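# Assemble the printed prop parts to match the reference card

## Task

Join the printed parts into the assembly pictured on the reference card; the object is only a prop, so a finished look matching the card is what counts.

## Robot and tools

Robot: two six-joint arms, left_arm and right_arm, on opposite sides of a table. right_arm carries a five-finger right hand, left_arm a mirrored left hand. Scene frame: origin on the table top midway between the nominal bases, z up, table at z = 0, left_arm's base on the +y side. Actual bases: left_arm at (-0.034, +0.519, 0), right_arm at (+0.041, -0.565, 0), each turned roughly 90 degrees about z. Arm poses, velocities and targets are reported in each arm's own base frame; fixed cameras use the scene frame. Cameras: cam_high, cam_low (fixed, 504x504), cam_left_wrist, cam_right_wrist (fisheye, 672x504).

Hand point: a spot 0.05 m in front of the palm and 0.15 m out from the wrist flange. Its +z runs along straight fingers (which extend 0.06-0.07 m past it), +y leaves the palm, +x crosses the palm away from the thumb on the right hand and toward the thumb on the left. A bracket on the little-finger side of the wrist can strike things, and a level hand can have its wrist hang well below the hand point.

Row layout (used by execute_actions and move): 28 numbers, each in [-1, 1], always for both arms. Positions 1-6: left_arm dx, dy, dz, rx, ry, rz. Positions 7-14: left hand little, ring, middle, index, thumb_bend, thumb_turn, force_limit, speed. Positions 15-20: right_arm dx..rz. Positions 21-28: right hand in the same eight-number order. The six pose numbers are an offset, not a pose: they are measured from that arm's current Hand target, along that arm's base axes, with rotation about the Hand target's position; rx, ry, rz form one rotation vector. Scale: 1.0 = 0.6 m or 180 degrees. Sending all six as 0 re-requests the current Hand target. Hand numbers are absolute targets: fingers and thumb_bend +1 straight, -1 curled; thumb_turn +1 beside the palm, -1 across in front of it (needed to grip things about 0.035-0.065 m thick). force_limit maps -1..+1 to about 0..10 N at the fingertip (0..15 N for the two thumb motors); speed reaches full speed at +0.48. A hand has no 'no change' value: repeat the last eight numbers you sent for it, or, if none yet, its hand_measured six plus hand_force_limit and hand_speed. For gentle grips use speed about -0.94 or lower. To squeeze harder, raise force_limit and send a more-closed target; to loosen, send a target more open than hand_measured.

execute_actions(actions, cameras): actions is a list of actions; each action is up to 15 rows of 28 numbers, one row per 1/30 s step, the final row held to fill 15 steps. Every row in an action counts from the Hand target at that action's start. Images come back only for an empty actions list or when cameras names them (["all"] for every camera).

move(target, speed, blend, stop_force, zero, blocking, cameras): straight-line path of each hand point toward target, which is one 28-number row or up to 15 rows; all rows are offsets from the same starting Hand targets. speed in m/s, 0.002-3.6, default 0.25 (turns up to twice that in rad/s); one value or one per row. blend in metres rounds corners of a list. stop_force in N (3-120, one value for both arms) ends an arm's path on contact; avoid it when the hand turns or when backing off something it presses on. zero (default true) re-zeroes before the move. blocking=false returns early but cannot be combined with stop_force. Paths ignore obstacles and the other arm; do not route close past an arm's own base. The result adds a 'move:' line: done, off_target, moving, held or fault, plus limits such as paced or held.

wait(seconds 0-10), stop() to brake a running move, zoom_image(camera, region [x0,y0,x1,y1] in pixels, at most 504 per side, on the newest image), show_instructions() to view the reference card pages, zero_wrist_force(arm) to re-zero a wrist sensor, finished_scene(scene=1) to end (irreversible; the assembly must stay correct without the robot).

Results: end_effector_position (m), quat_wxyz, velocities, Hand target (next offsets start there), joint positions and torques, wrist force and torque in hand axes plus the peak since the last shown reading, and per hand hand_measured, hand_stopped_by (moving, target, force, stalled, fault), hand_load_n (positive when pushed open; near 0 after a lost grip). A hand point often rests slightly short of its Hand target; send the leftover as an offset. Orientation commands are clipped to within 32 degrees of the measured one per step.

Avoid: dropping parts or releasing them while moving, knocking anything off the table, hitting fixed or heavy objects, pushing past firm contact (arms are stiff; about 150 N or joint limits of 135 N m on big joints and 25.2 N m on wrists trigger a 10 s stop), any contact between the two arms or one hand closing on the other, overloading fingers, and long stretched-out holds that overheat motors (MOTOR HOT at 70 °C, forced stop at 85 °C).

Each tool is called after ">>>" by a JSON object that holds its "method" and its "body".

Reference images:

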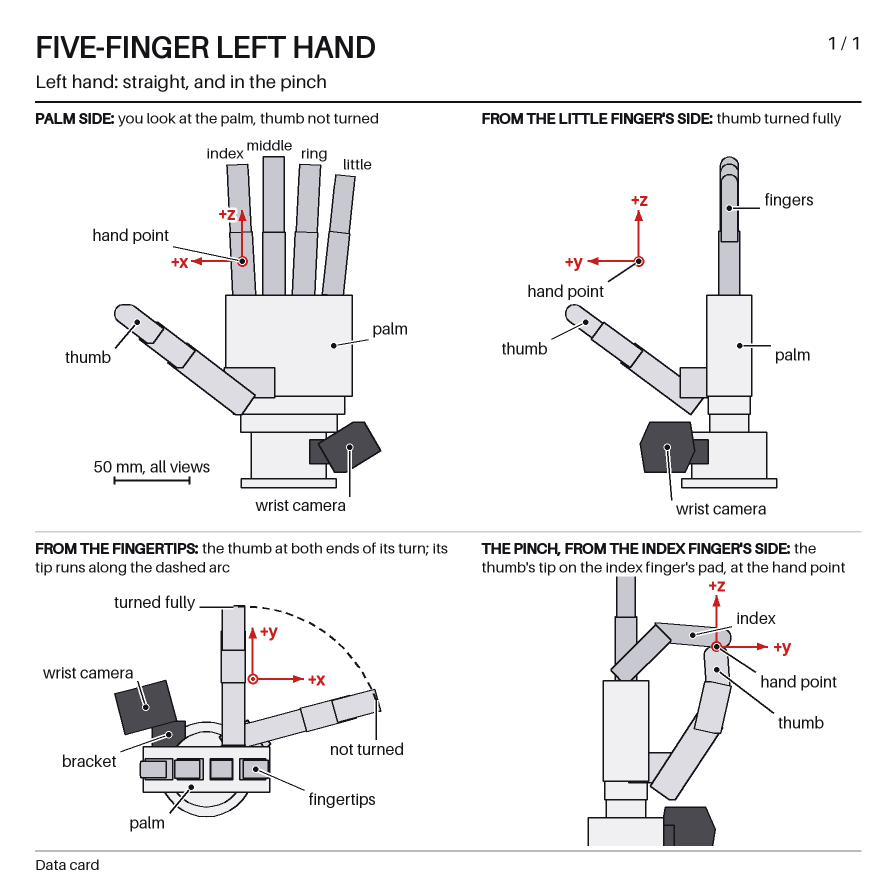

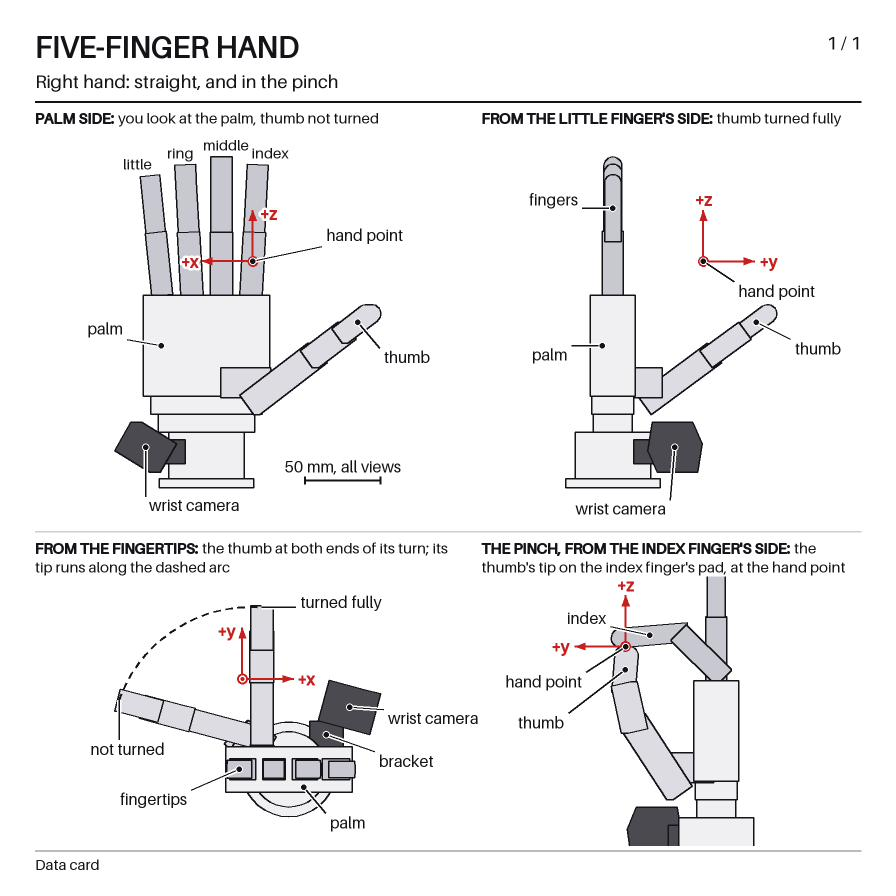

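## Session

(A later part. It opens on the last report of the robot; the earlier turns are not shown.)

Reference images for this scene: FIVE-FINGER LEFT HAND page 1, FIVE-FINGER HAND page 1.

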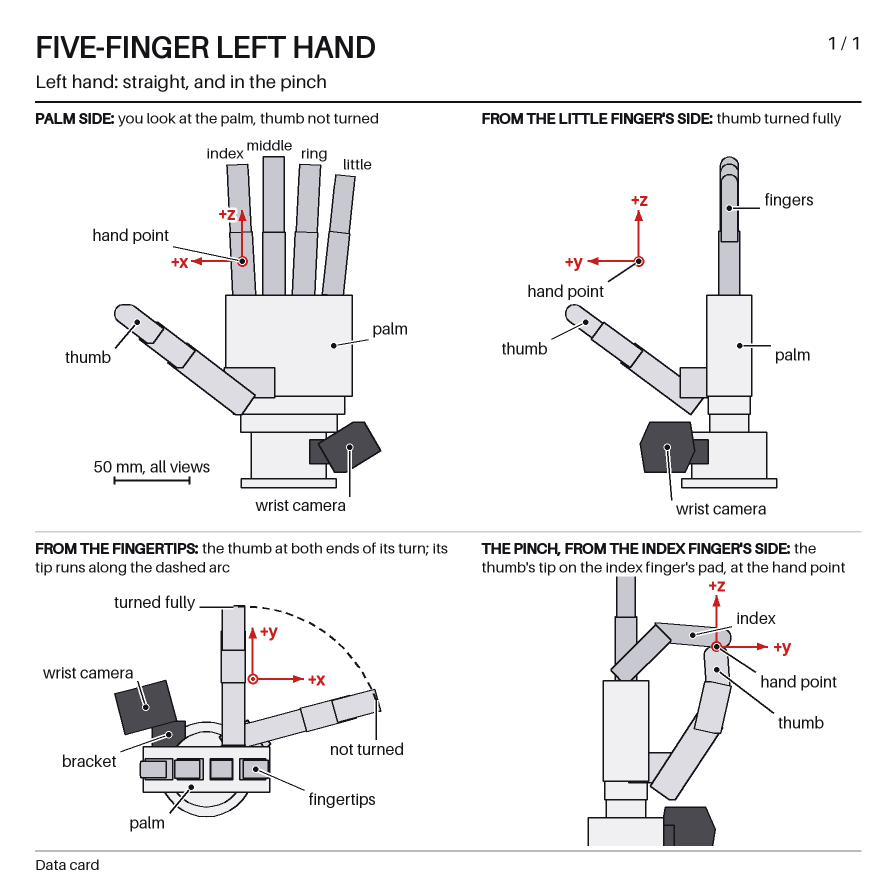

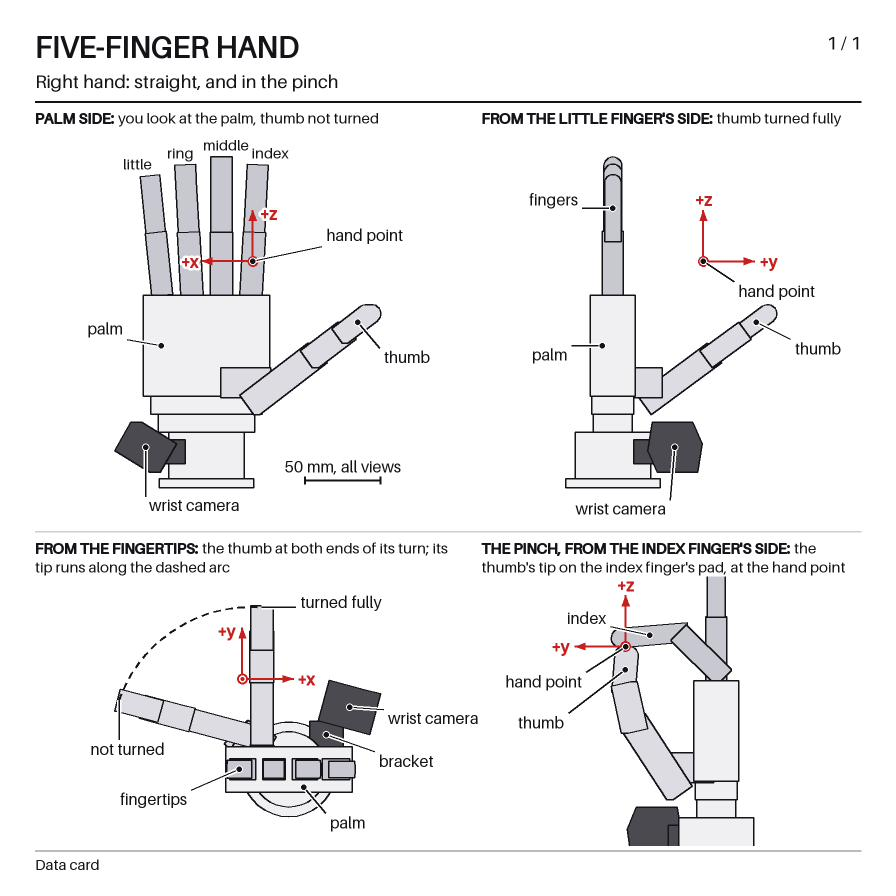

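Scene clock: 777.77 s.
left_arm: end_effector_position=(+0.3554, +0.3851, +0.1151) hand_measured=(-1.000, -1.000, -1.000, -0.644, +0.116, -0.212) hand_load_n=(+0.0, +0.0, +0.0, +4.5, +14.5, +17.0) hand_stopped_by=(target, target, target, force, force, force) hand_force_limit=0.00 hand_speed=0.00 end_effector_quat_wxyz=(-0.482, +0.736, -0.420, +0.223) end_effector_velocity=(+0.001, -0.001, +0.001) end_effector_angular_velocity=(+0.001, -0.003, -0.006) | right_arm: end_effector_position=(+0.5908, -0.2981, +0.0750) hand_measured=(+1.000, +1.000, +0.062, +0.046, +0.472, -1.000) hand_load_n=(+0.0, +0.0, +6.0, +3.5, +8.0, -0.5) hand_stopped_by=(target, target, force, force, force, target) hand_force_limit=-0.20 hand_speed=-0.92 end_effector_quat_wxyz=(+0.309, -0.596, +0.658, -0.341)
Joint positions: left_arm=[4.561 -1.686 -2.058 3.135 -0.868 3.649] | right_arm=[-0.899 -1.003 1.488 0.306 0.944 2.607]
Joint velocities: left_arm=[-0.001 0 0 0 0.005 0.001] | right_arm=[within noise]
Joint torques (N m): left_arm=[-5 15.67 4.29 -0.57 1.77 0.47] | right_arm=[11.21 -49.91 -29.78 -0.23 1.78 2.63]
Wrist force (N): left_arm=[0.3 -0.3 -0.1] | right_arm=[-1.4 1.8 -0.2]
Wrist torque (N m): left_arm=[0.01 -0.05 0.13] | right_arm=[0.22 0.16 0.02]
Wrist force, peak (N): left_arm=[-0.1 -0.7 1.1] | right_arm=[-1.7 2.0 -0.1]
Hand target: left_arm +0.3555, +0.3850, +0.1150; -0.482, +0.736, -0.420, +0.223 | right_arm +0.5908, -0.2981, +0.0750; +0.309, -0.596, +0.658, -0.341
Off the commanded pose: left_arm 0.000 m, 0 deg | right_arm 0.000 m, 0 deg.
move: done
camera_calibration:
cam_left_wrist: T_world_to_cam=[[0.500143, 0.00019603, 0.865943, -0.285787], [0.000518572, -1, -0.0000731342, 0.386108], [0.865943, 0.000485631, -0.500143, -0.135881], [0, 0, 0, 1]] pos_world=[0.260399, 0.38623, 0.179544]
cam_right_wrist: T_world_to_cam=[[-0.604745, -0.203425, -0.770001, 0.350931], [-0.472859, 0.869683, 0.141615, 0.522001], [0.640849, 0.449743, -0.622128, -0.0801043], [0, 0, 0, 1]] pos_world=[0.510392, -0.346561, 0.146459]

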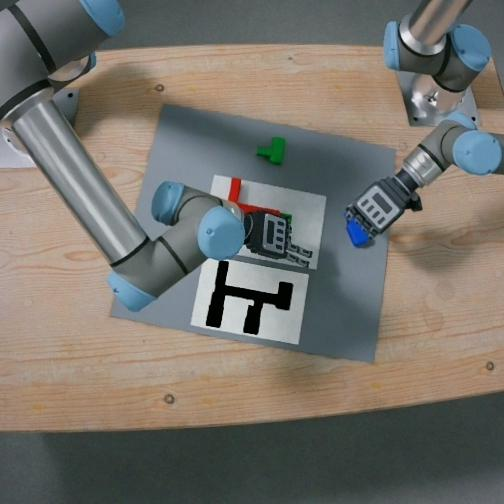

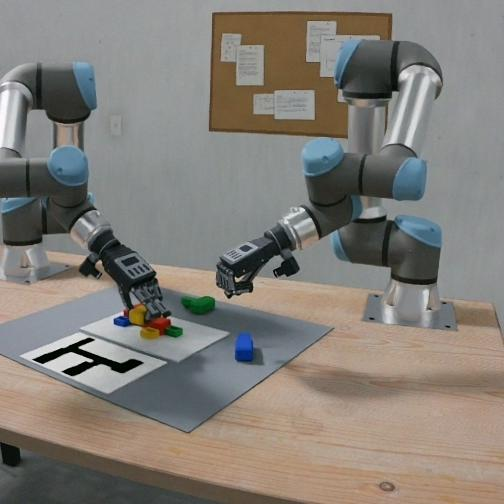

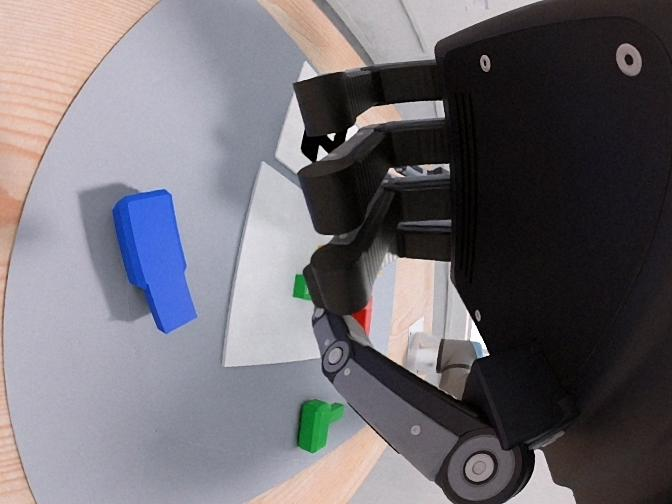

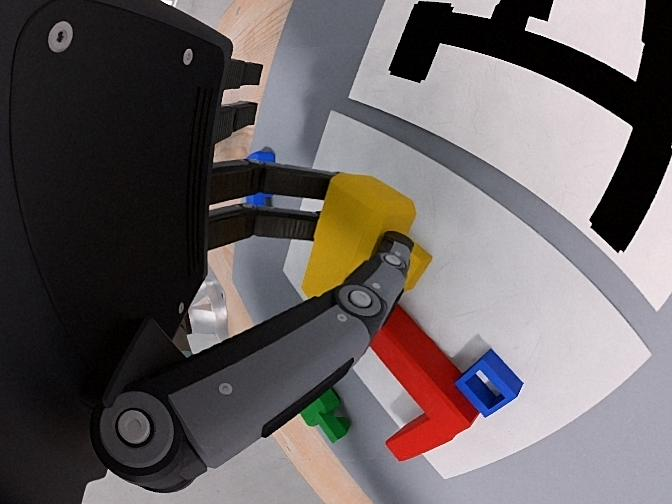

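>>> {"method": "move", "body": {"target": [0,0,0,0,0,0,1,1,1,1,1,1,0,-0.3,0,0,0,0,0,0,1,1,-0.5,-0.5,-0.1,-1,-0.2,-0.92], "cameras": ["cam_left_wrist"]}}

>>> {"method": "zoom_image", "body": {"camera": "cam_left_wrist", "region": [250, 130, 450, 380]}}

>>> {"method": "zoom_image", "body": {"camera": "cam_left_wrist", "region": [280, 210, 400, 330]}}

Scene clock: 793.83 s.
left_arm: end_effector_position=(+0.3555, +0.3850, +0.1150) hand_measured=(+1.000, +1.000, +1.000, +1.000, +1.000, +1.000) hand_load_n=(+0.0, +0.0, -0.5, +0.0, +0.0, +0.0) hand_stopped_by=(target, target, target, target, target, target) hand_force_limit=0.00 hand_speed=-0.30 end_effector_quat_wxyz=(-0.482, +0.736, -0.420, +0.223) | right_arm: end_effector_position=(+0.5908, -0.2981, +0.0750) hand_measured=(+1.000, +1.000, +0.062, +0.046, +0.472, -1.000) hand_load_n=(+0.0, +0.0, +5.5, +4.0, +8.0, -1.0) hand_stopped_by=(target, target, force, force, force, target) hand_force_limit=-0.20 hand_speed=-0.92 end_effector_quat_wxyz=(+0.309, -0.596, +0.658, -0.341)
Joint positions: left_arm=[4.561 -1.686 -2.058 3.136 -0.868 3.649] | right_arm=[-0.899 -1.003 1.488 0.306 0.944 2.607]
Joint torques (N m): left_arm=[-8.46 12.44 8.74 1.32 0.11 0.96] | right_arm=[11.17 -49.43 -30.09 -0.14 1.68 2.39]
Wrist force (N): left_arm=[0.3 0.1 0.0] | right_arm=[-1.3 1.7 -0.1]
Wrist torque (N m): left_arm=[0.03 -0.05 0.10] | right_arm=[0.20 0.15 0.01]
Wrist force, peak (N): left_arm=[0.4 -0.1 -0.2] | right_arm=[-1.4 2.2 -0.2]
Hand target: left_arm +0.3555, +0.3850, +0.1150; -0.482, +0.736, -0.420, +0.223 | right_arm +0.5908, -0.2981, +0.0750; +0.309, -0.596, +0.658, -0.341
Off the commanded pose: left_arm 0.000 m, 0 deg | right_arm 0.000 m, 0 deg.
move: done
camera_calibration:
cam_left_wrist: T_world_to_cam=[[0.500141, -0.0000043913, 0.865944, -0.28571], [0.000156726, -1, -0.0000955909, 0.386206], [0.865944, 0.000183525, -0.500141, -0.135765], [0, 0, 0, 1]] pos_world=[0.260399, 0.386229, 0.179544]
Images, in order (width x height): cam_left_wrist 672x504.

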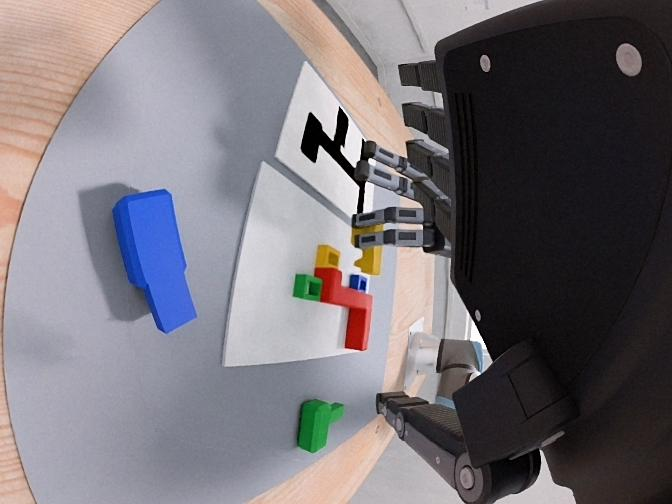

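Scaled by 2.016 from the camera's 672x504 image, which has a finer 960x720 frame.

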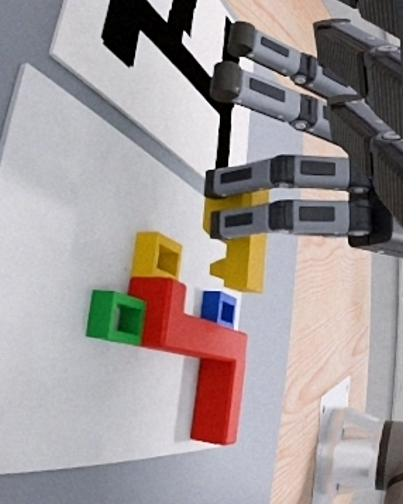

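Scaled by 4.200 from the camera's 672x504 image, which has a finer 960x720 frame.

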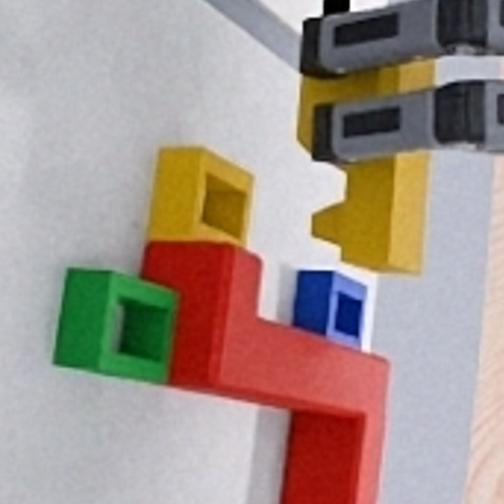

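>>> {"method": "zoom_image", "body": {"camera": "cam_left_wrist", "region": [310, 235, 370, 295]}}

>>> {"method": "move", "body": {"target": [0,0,0,0,0,0,1,1,1,1,1,1,0,-0.3,0,0,0,0,0,0,1,1,-0.5,-0.5,-0.1,-1,-0.2,-0.92], "cameras": ["all"]}}

>>> {"method": "zoom_image", "body": {"camera": "cam_right_wrist", "region": [290, 160, 530, 340]}}

>>> {"method": "zoom_image", "body": {"camera": "cam_right_wrist", "region": [370, 210, 450, 310]}}

>>> {"method": "zoom_image", "body": {"camera": "cam_low", "region": [100, 280, 200, 350]}}

Scaled by 8.400 from the camera's 672x504 image, which has a finer 960x720 frame.

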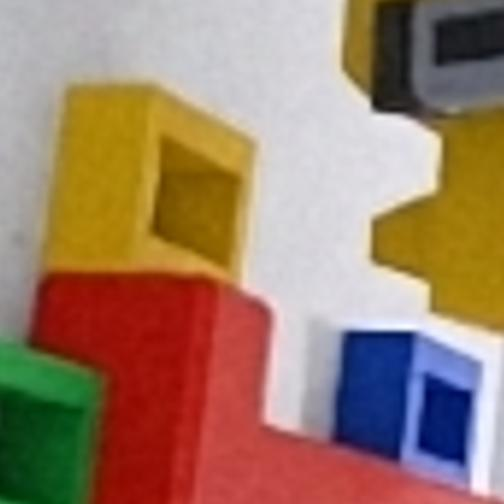

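Scene clock: 833.63 s.
left_arm: end_effector_position=(+0.3555, +0.3850, +0.1150) hand_measured=(+1.000, +1.000, +1.000, +1.000, +1.000, +1.000) hand_load_n=(+0.0, +0.0, +0.0, +0.0, +0.0, +0.0) hand_stopped_by=(target, target, target, target, target, target) hand_force_limit=0.00 hand_speed=-0.30 end_effector_quat_wxyz=(-0.482, +0.736, -0.420, +0.223) | right_arm: end_effector_position=(+0.5908, -0.2981, +0.0750) hand_measured=(+1.000, +1.000, +0.062, +0.046, +0.472, -1.000) hand_load_n=(+0.0, +0.0, +6.0, +3.5, +8.0, -0.5) hand_stopped_by=(target, target, force, force, force, target) hand_force_limit=-0.20 hand_speed=-0.92 end_effector_quat_wxyz=(+0.309, -0.596, +0.658, -0.341)
Joint positions: left_arm=[4.561 -1.686 -2.058 3.136 -0.868 3.649] | right_arm=[-0.899 -1.003 1.488 0.306 0.944 2.607]
Joint torques (N m): left_arm=[-5.47 19.21 18.83 0.7 -0.61 -1.82] | right_arm=[11.26 -48.85 -29.56 -0.13 1.62 2.55]
Wrist force (N): left_arm=[0.2 0.1 -0.1] | right_arm=[-1.4 1.9 -0.5]
Wrist torque (N m): left_arm=[0.05 -0.04 0.10] | right_arm=[0.24 0.17 0.02]
Wrist force, peak (N): left_arm=[0.5 -0.1 -0.1] | right_arm=[-1.7 2.0 -0.1]
Hand target: left_arm +0.3555, +0.3850, +0.1150; -0.482, +0.736, -0.420, +0.223 | right_arm +0.5908, -0.2981, +0.0750; +0.309, -0.596, +0.658, -0.341
Off the commanded pose: left_arm 0.000 m, 0 deg | right_arm 0.000 m, 0 deg.
move: done
camera_calibration:
cam_left_wrist: T_world_to_cam=[[0.500141, 0.0000465125, 0.865944, -0.285729], [0.000182655, -1, -0.0000517825, 0.386191], [0.865944, 0.000184067, -0.500141, -0.135765], [0, 0, 0, 1]] pos_world=[0.260399, 0.38623, 0.179544]
cam_right_wrist: T_world_to_cam=[[-0.604745, -0.203425, -0.770001, 0.350931], [-0.472859, 0.869683, 0.141615, 0.522001], [0.640849, 0.449743, -0.622128, -0.0801043], [0, 0, 0, 1]] pos_world=[0.510392, -0.346561, 0.146459]

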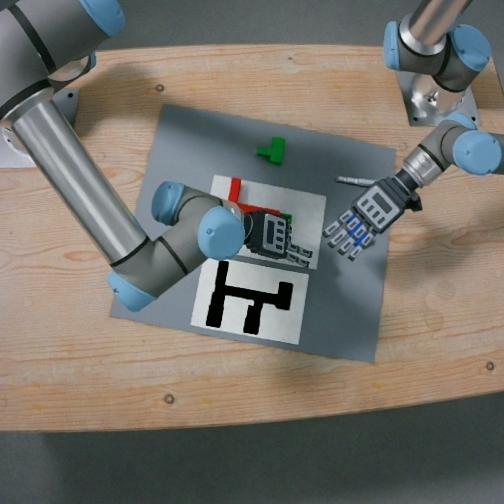

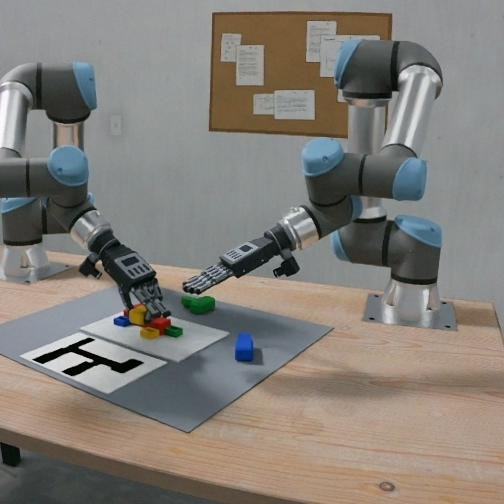

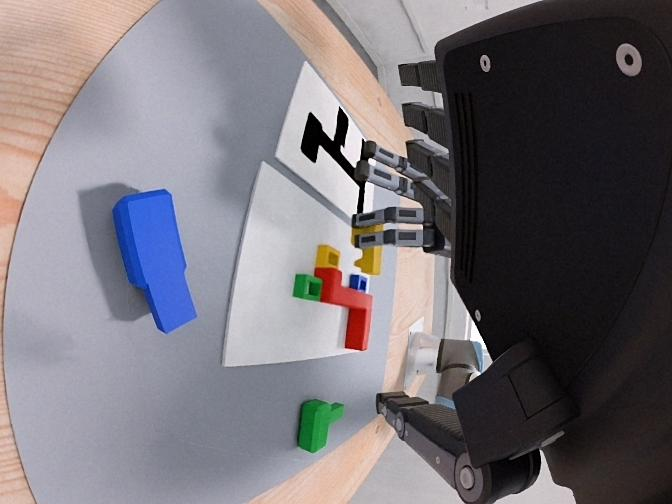

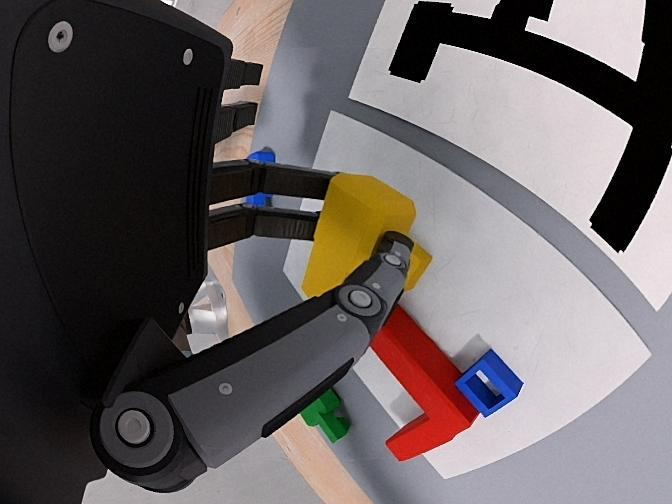

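Scaled by 2.100 from the camera's 672x504 image, which has a finer 960x720 frame.

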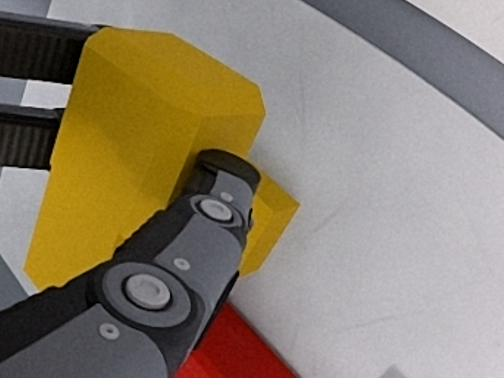

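Scaled by 5.040 from the camera's 672x504 image, which has a finer 960x720 frame.

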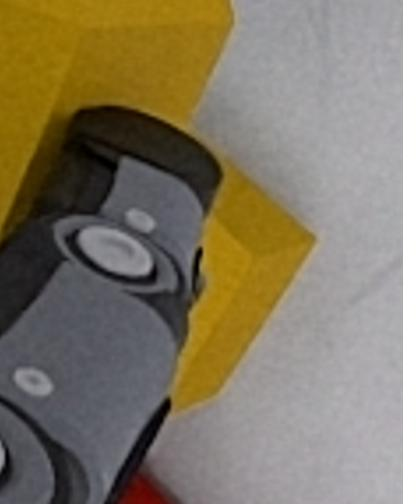

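Scaled by 5.040 from the camera's 504x504 image, which has a finer 720x720 frame.

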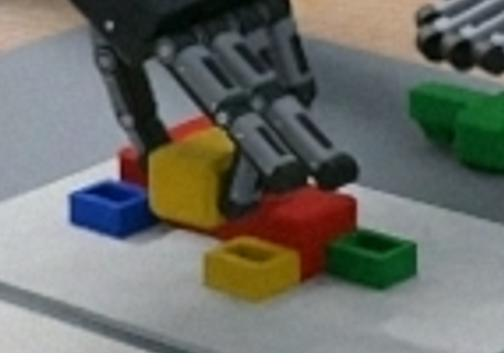

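>>> {"method": "move", "body": {"target": [0,0,0,0,0,0,1,1,1,1,1,1,0,-0.3,0,-0.0107,-0.0333,0,0,0,1,1,-0.5,-0.5,-0.1,-1,-0.2,-0.92], "cameras": ["all"], "speed": 0.05}}

>>> {"method": "zoom_image", "body": {"camera": "cam_left_wrist", "region": [310, 220, 390, 300]}}

>>> {"method": "zoom_image", "body": {"camera": "cam_right_wrist", "region": [290, 160, 530, 340]}}

>>> {"method": "zoom_image", "body": {"camera": "cam_low", "region": [100, 280, 200, 350]}}

>>> {"method": "zoom_image", "body": {"camera": "cam_high", "region": [200, 170, 320, 280]}}

Scene clock: 988.50 s.
left_arm: end_effector_position=(+0.3555, +0.3850, +0.1150) hand_measured=(+1.000, +1.000, +1.000, +1.000, +1.000, +1.000) hand_load_n=(+0.0, +0.0, -0.5, +0.0, +0.0, +0.0) hand_stopped_by=(target, target, target, target, target, target) hand_force_limit=0.00 hand_speed=-0.30 end_effector_quat_wxyz=(-0.482, +0.736, -0.420, +0.223) | right_arm: end_effector_position=(+0.5908, -0.3045, +0.0548) hand_measured=(+1.000, +1.000, +0.062, +0.046, +0.472, -1.000) hand_load_n=(+0.0, -0.5, +5.5, +3.5, +8.0, -0.5) hand_stopped_by=(target, target, force, force, force, target) hand_force_limit=-0.20 hand_speed=-0.92 end_effector_quat_wxyz=(+0.309, -0.596, +0.658, -0.341) end_effector_velocity=(-0.001, +0.001, +0.002) end_effector_angular_velocity=(+0.002, +0.001, +0.001)
Joint positions: left_arm=[4.561 -1.686 -2.058 3.136 -0.868 3.649] | right_arm=[-0.907 -0.971 1.493 0.273 0.938 2.6]
Joint velocities: left_arm=[within noise] | right_arm=[0 -0.004 0 0.006 -0.001 0]
Joint torques (N m): left_arm=[-2.42 25.66 28.83 0.12 -0.67 -1.86] | right_arm=[3.34 -51.42 -12.7 2.09 -1.32 -0.46]
Wrist force (N): left_arm=[0.2 0.1 -0.1] | right_arm=[-1.5 1.7 0.0]
Wrist torque (N m): left_arm=[0.04 -0.03 0.10] | right_arm=[0.19 0.17 0.03]
Wrist force, peak (N): left_arm=[0.4 0.0 -0.2] | right_arm=[-1.4 2.4 0.3]
Hand target: left_arm +0.3555, +0.3850, +0.1150; -0.482, +0.736, -0.420, +0.223 | right_arm +0.5908, -0.3045, +0.0550; +0.309, -0.596, +0.658, -0.341
Off the commanded pose: left_arm 0.000 m, 0 deg | right_arm 0.000 m, 0 deg.
move: done
camera_calibration:
cam_left_wrist: T_world_to_cam=[[0.500141, 0.0000465125, 0.865944, -0.285729], [0.000182655, -1, -0.0000517825, 0.386191], [0.865944, 0.000184067, -0.500141, -0.135765], [0, 0, 0, 1]] pos_world=[0.260399, 0.38623, 0.179544]
cam_right_wrist: T_world_to_cam=[[-0.604781, -0.203358, -0.769991, 0.334133], [-0.472813, 0.869699, 0.141675, 0.53034], [0.640849, 0.449744, -0.622128, -0.0896668], [0, 0, 0, 1]] pos_world=[0.510292, -0.352961, 0.126359]

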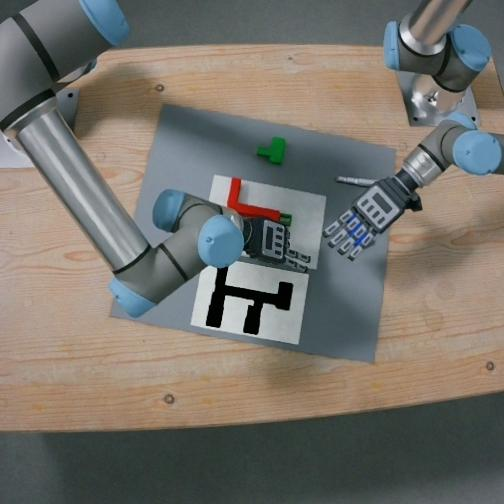

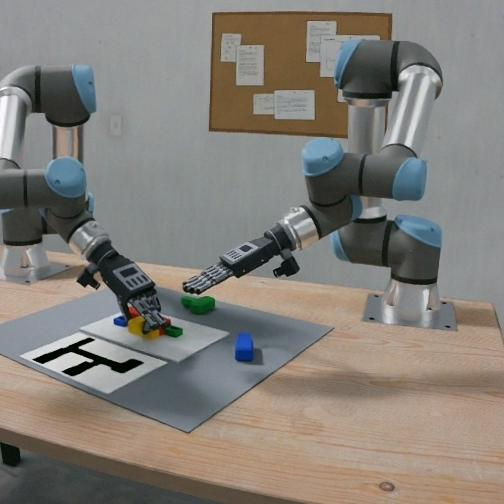

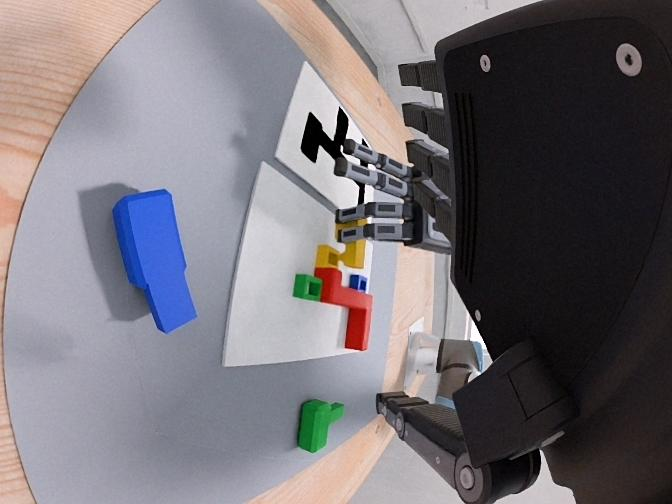

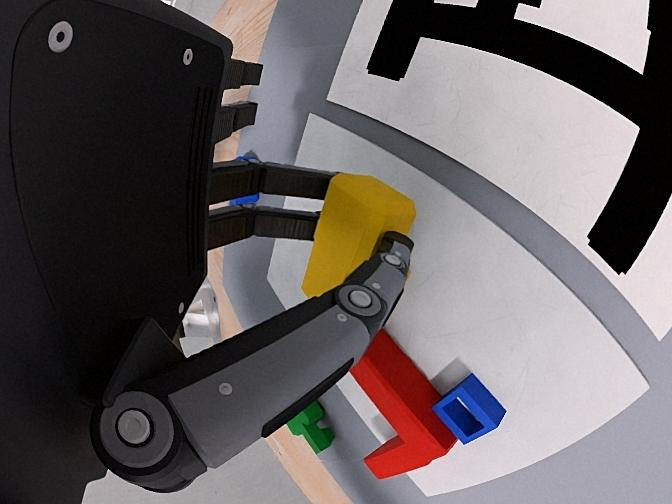

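Scaled by 6.300 from the camera's 672x504 image, which has a finer 960x720 frame.

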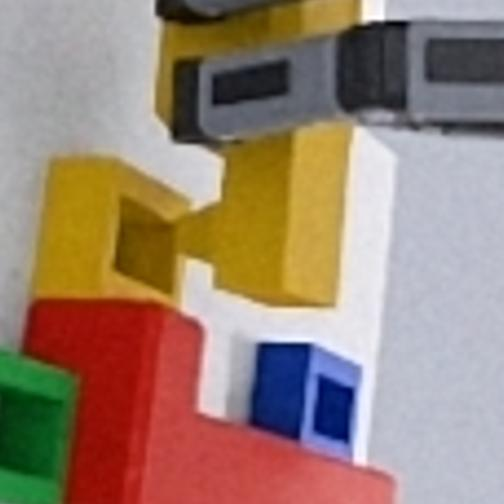

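Scaled by 2.100 from the camera's 672x504 image, which has a finer 960x720 frame.

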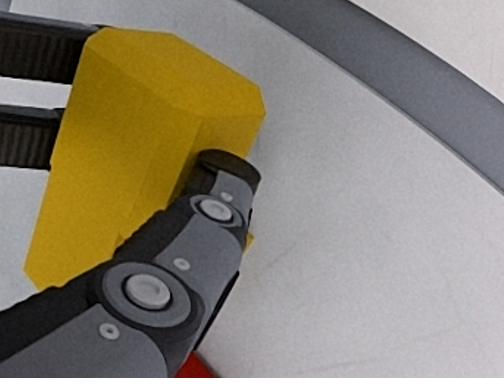

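Scaled by 5.040 from the camera's 504x504 image, which has a finer 720x720 frame.

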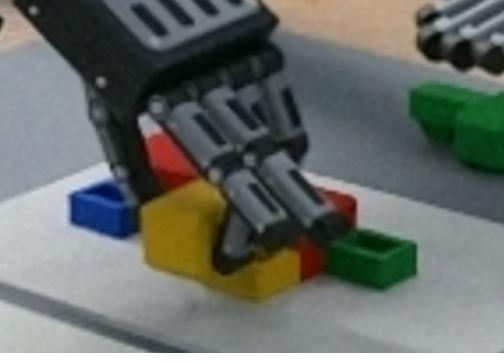

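Scaled by 4.200 from the camera's 504x504 image, which has a finer 720x720 frame.

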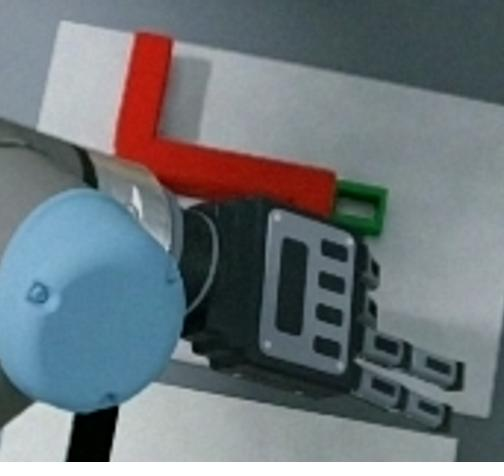

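>>> {"method": "zoom_image", "body": {"camera": "cam_low", "region": [122, 308, 168, 346]}}

Scaled by 10.957 from the camera's 504x504 image, which has a finer 720x720 frame.

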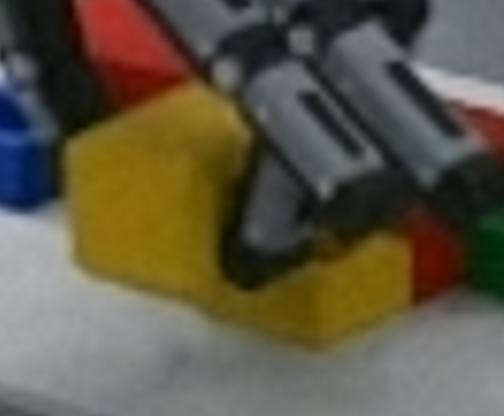

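>>> {"method": "move", "body": {"target": [0,0,0,0,0,0,1,1,1,1,1,1,0,-0.3,0,0,-0.04,0,0,0,1,1,-0.5,-0.5,-0.1,-1,-0.2,-0.92], "cameras": ["cam_left_wrist","cam_right_wrist"], "speed": 0.015, "stop_force": 4}}

>>> {"method": "zoom_image", "body": {"camera": "cam_left_wrist", "region": [310, 220, 390, 300]}}

>>> {"method": "zoom_image", "body": {"camera": "cam_right_wrist", "region": [290, 160, 530, 340]}}

Scene clock: 1056.07 s.
left_arm: end_effector_position=(+0.3555, +0.3850, +0.1150) hand_measured=(+1.000, +1.000, +1.000, +1.000, +1.000, +1.000) hand_load_n=(+0.0, +0.0, +0.0, +0.0, +0.0, +0.0) hand_stopped_by=(target, target, target, target, target, target) hand_force_limit=0.00 hand_speed=-0.30 end_effector_quat_wxyz=(-0.482, +0.736, -0.420, +0.223) | right_arm: end_effector_position=(+0.5908, -0.3045, +0.0341) hand_measured=(+1.000, +1.000, +0.062, +0.046, +0.472, -1.000) hand_load_n=(+0.0, +0.0, +6.0, +2.5, +7.5, -0.5) hand_stopped_by=(target, target, force, force, force, target) hand_force_limit=-0.20 hand_speed=-0.92 end_effector_quat_wxyz=(+0.309, -0.596, +0.658, -0.341)
Joint positions: left_arm=[4.561 -1.686 -2.058 3.136 -0.868 3.649] | right_arm=[-0.907 -0.946 1.511 0.229 0.938 2.6]
Joint torques (N m): left_arm=[2.05 28.18 28.55 -0.9 -0.67 -1.95] | right_arm=[11.43 -50.77 -28.44 -0.35 2.05 0.97]
Wrist force (N): left_arm=[0.3 0.0 0.1] | right_arm=[-1.5 1.7 -0.3]
Wrist torque (N m): left_arm=[0.02 -0.05 0.11] | right_arm=[0.20 0.19 0.01]
Wrist force, peak (N): left_arm=[0.1 -0.1 -0.5] | right_arm=[-1.4 -3.3 -3.1]
Hand target: left_arm +0.3555, +0.3850, +0.1150; -0.482, +0.736, -0.420, +0.223 | right_arm +0.5908, -0.3045, +0.0341; +0.309, -0.596, +0.658, -0.341 (not the last commanded pose)
Off the commanded pose: left_arm 0.000 m, 0 deg | right_arm 0.003 m, 0 deg.
move: contact (right_arm)
camera_calibration:
cam_left_wrist: T_world_to_cam=[[0.500141, 0.0000465125, 0.865944, -0.285729], [0.000182655, -1, -0.0000517825, 0.386191], [0.865944, 0.000184067, -0.500141, -0.135765], [0, 0, 0, 1]] pos_world=[0.260399, 0.38623, 0.179544]
cam_right_wrist: T_world_to_cam=[[-0.604745, -0.203425, -0.770001, 0.318136], [-0.472859, 0.869683, 0.141615, 0.533359], [0.640849, 0.449743, -0.622128, -0.102671], [0, 0, 0, 1]] pos_world=[0.510392, -0.352961, 0.105559]
Images, in order (width x height): cam_left_wrist 672x504, cam_right_wrist 672x504.

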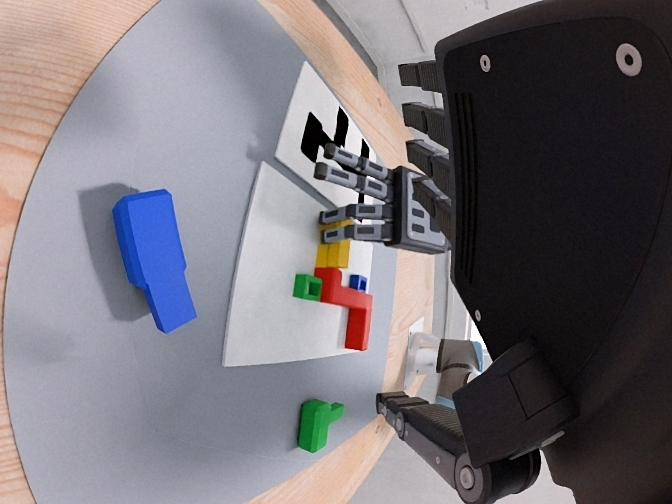

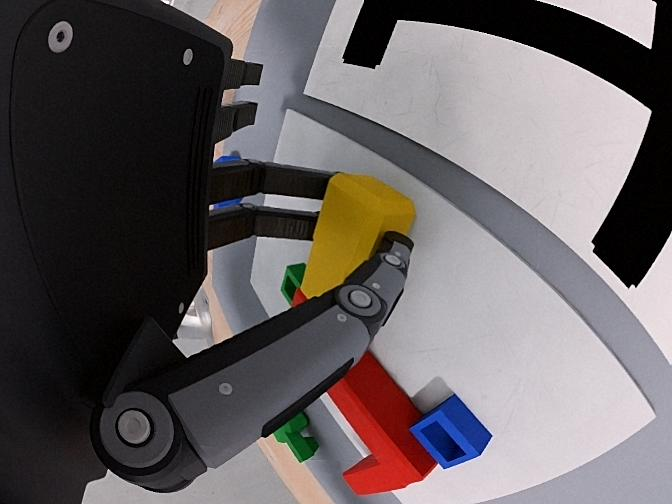

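Scaled by 6.300 from the camera's 672x504 image, which has a finer 960x720 frame.

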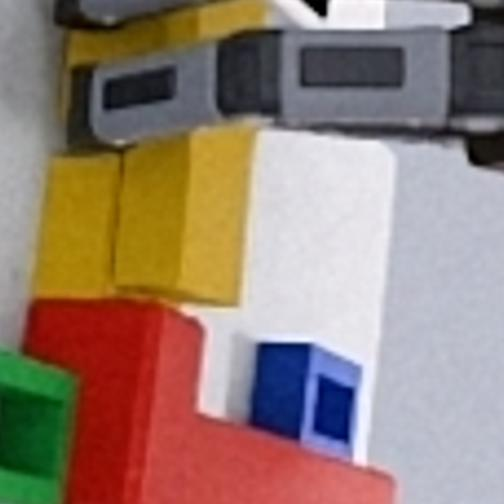

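Scaled by 2.100 from the camera's 672x504 image, which has a finer 960x720 frame.

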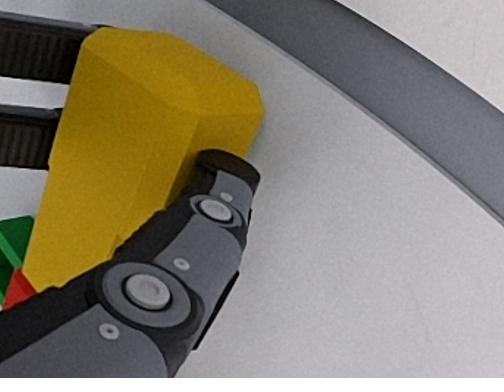

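>>> {"method": "move", "body": {"target": [0,0,0,0,0,0,1,1,1,1,1,1,0,-0.3,0,0,-0.015,0,0,0,1,1,-0.5,-0.5,-0.1,-1,-0.2,-0.92], "cameras": ["cam_left_wrist","cam_low"], "speed": 0.01, "stop_force": 8}}

>>> {"method": "zoom_image", "body": {"camera": "cam_left_wrist", "region": [310, 220, 390, 300]}}

>>> {"method": "zoom_image", "body": {"camera": "cam_low", "region": [112, 298, 182, 356]}}

Scene clock: 1071.73 s.
left_arm: end_effector_position=(+0.3555, +0.3850, +0.1150) hand_measured=(+1.000, +1.000, +1.000, +1.000, +1.000, +1.000) hand_load_n=(+0.0, +0.0, +0.0, +0.0, +0.0, +0.0) hand_stopped_by=(target, target, target, target, target, target) hand_force_limit=0.00 hand_speed=-0.30 end_effector_quat_wxyz=(-0.482, +0.736, -0.420, +0.223) | right_arm: end_effector_position=(+0.5908, -0.3045, +0.0290) hand_measured=(+1.000, +1.000, +0.062, +0.046, +0.472, -1.000) hand_load_n=(+0.0, +0.0, +6.5, +3.0, +7.0, +0.5) hand_stopped_by=(target, target, force, force, force, target) hand_force_limit=-0.20 hand_speed=-0.92 end_effector_quat_wxyz=(+0.309, -0.596, +0.658, -0.341)
Joint positions: left_arm=[4.561 -1.686 -2.058 3.136 -0.868 3.649] | right_arm=[-0.907 -0.939 1.515 0.218 0.938 2.6]
Joint torques (N m): left_arm=[5.84 28.06 29.43 -1.72 -0.58 -1.94] | right_arm=[11.75 -48.63 -27.46 1.7 2 0.71]
Wrist force (N): left_arm=[0.3 0.0 -0.1] | right_arm=[-1.5 -1.9 -1.2]
Wrist torque (N m): left_arm=[0.03 -0.05 0.11] | right_arm=[0.21 0.21 -0.06]
Wrist force, peak (N): left_arm=[0.5 -0.1 -0.1] | right_arm=[-1.4 -11.3 -7.6]
Hand target: left_arm +0.3555, +0.3850, +0.1150; -0.482, +0.736, -0.420, +0.223 | right_arm +0.5908, -0.3045, +0.0290; +0.309, -0.596, +0.658, -0.341 (not the last commanded pose)
Off the commanded pose: left_arm 0.000 m, 0 deg | right_arm 0.004 m, 0 deg.
move: contact (right_arm)
camera_calibration:
cam_left_wrist: T_world_to_cam=[[0.500141, 0.0000465125, 0.865944, -0.285729], [0.000182655, -1, -0.0000517825, 0.386191], [0.865944, 0.000184067, -0.500141, -0.135765], [0, 0, 0, 1]] pos_world=[0.260399, 0.38623, 0.179544]
Images, in order (width x height): cam_low 504x504, cam_left_wrist 672x504.

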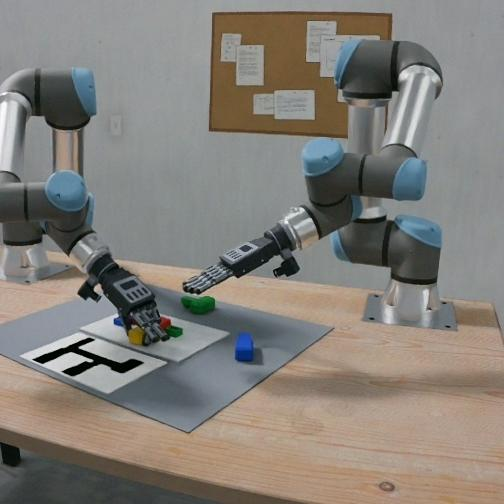

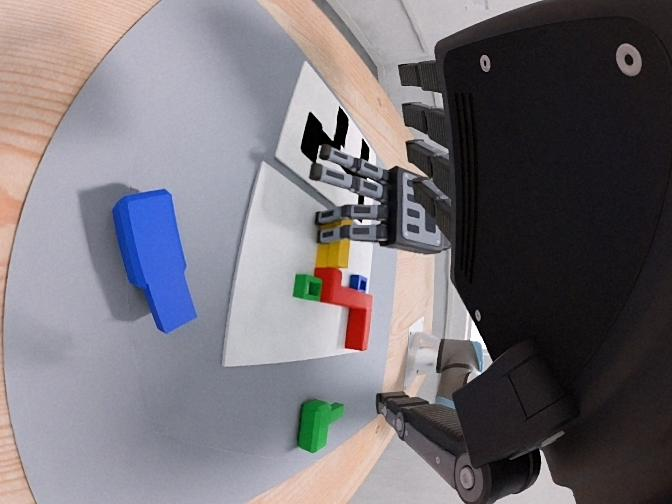

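Scaled by 6.300 from the camera's 672x504 image, which has a finer 960x720 frame.

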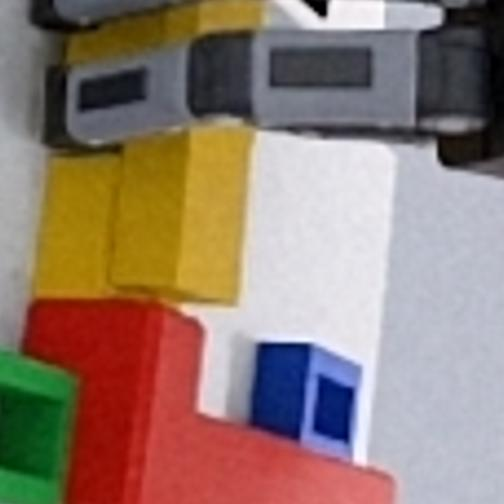

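Scaled by 7.200 from the camera's 504x504 image, which has a finer 720x720 frame.

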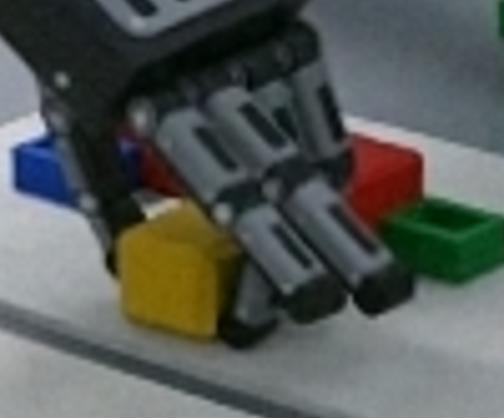

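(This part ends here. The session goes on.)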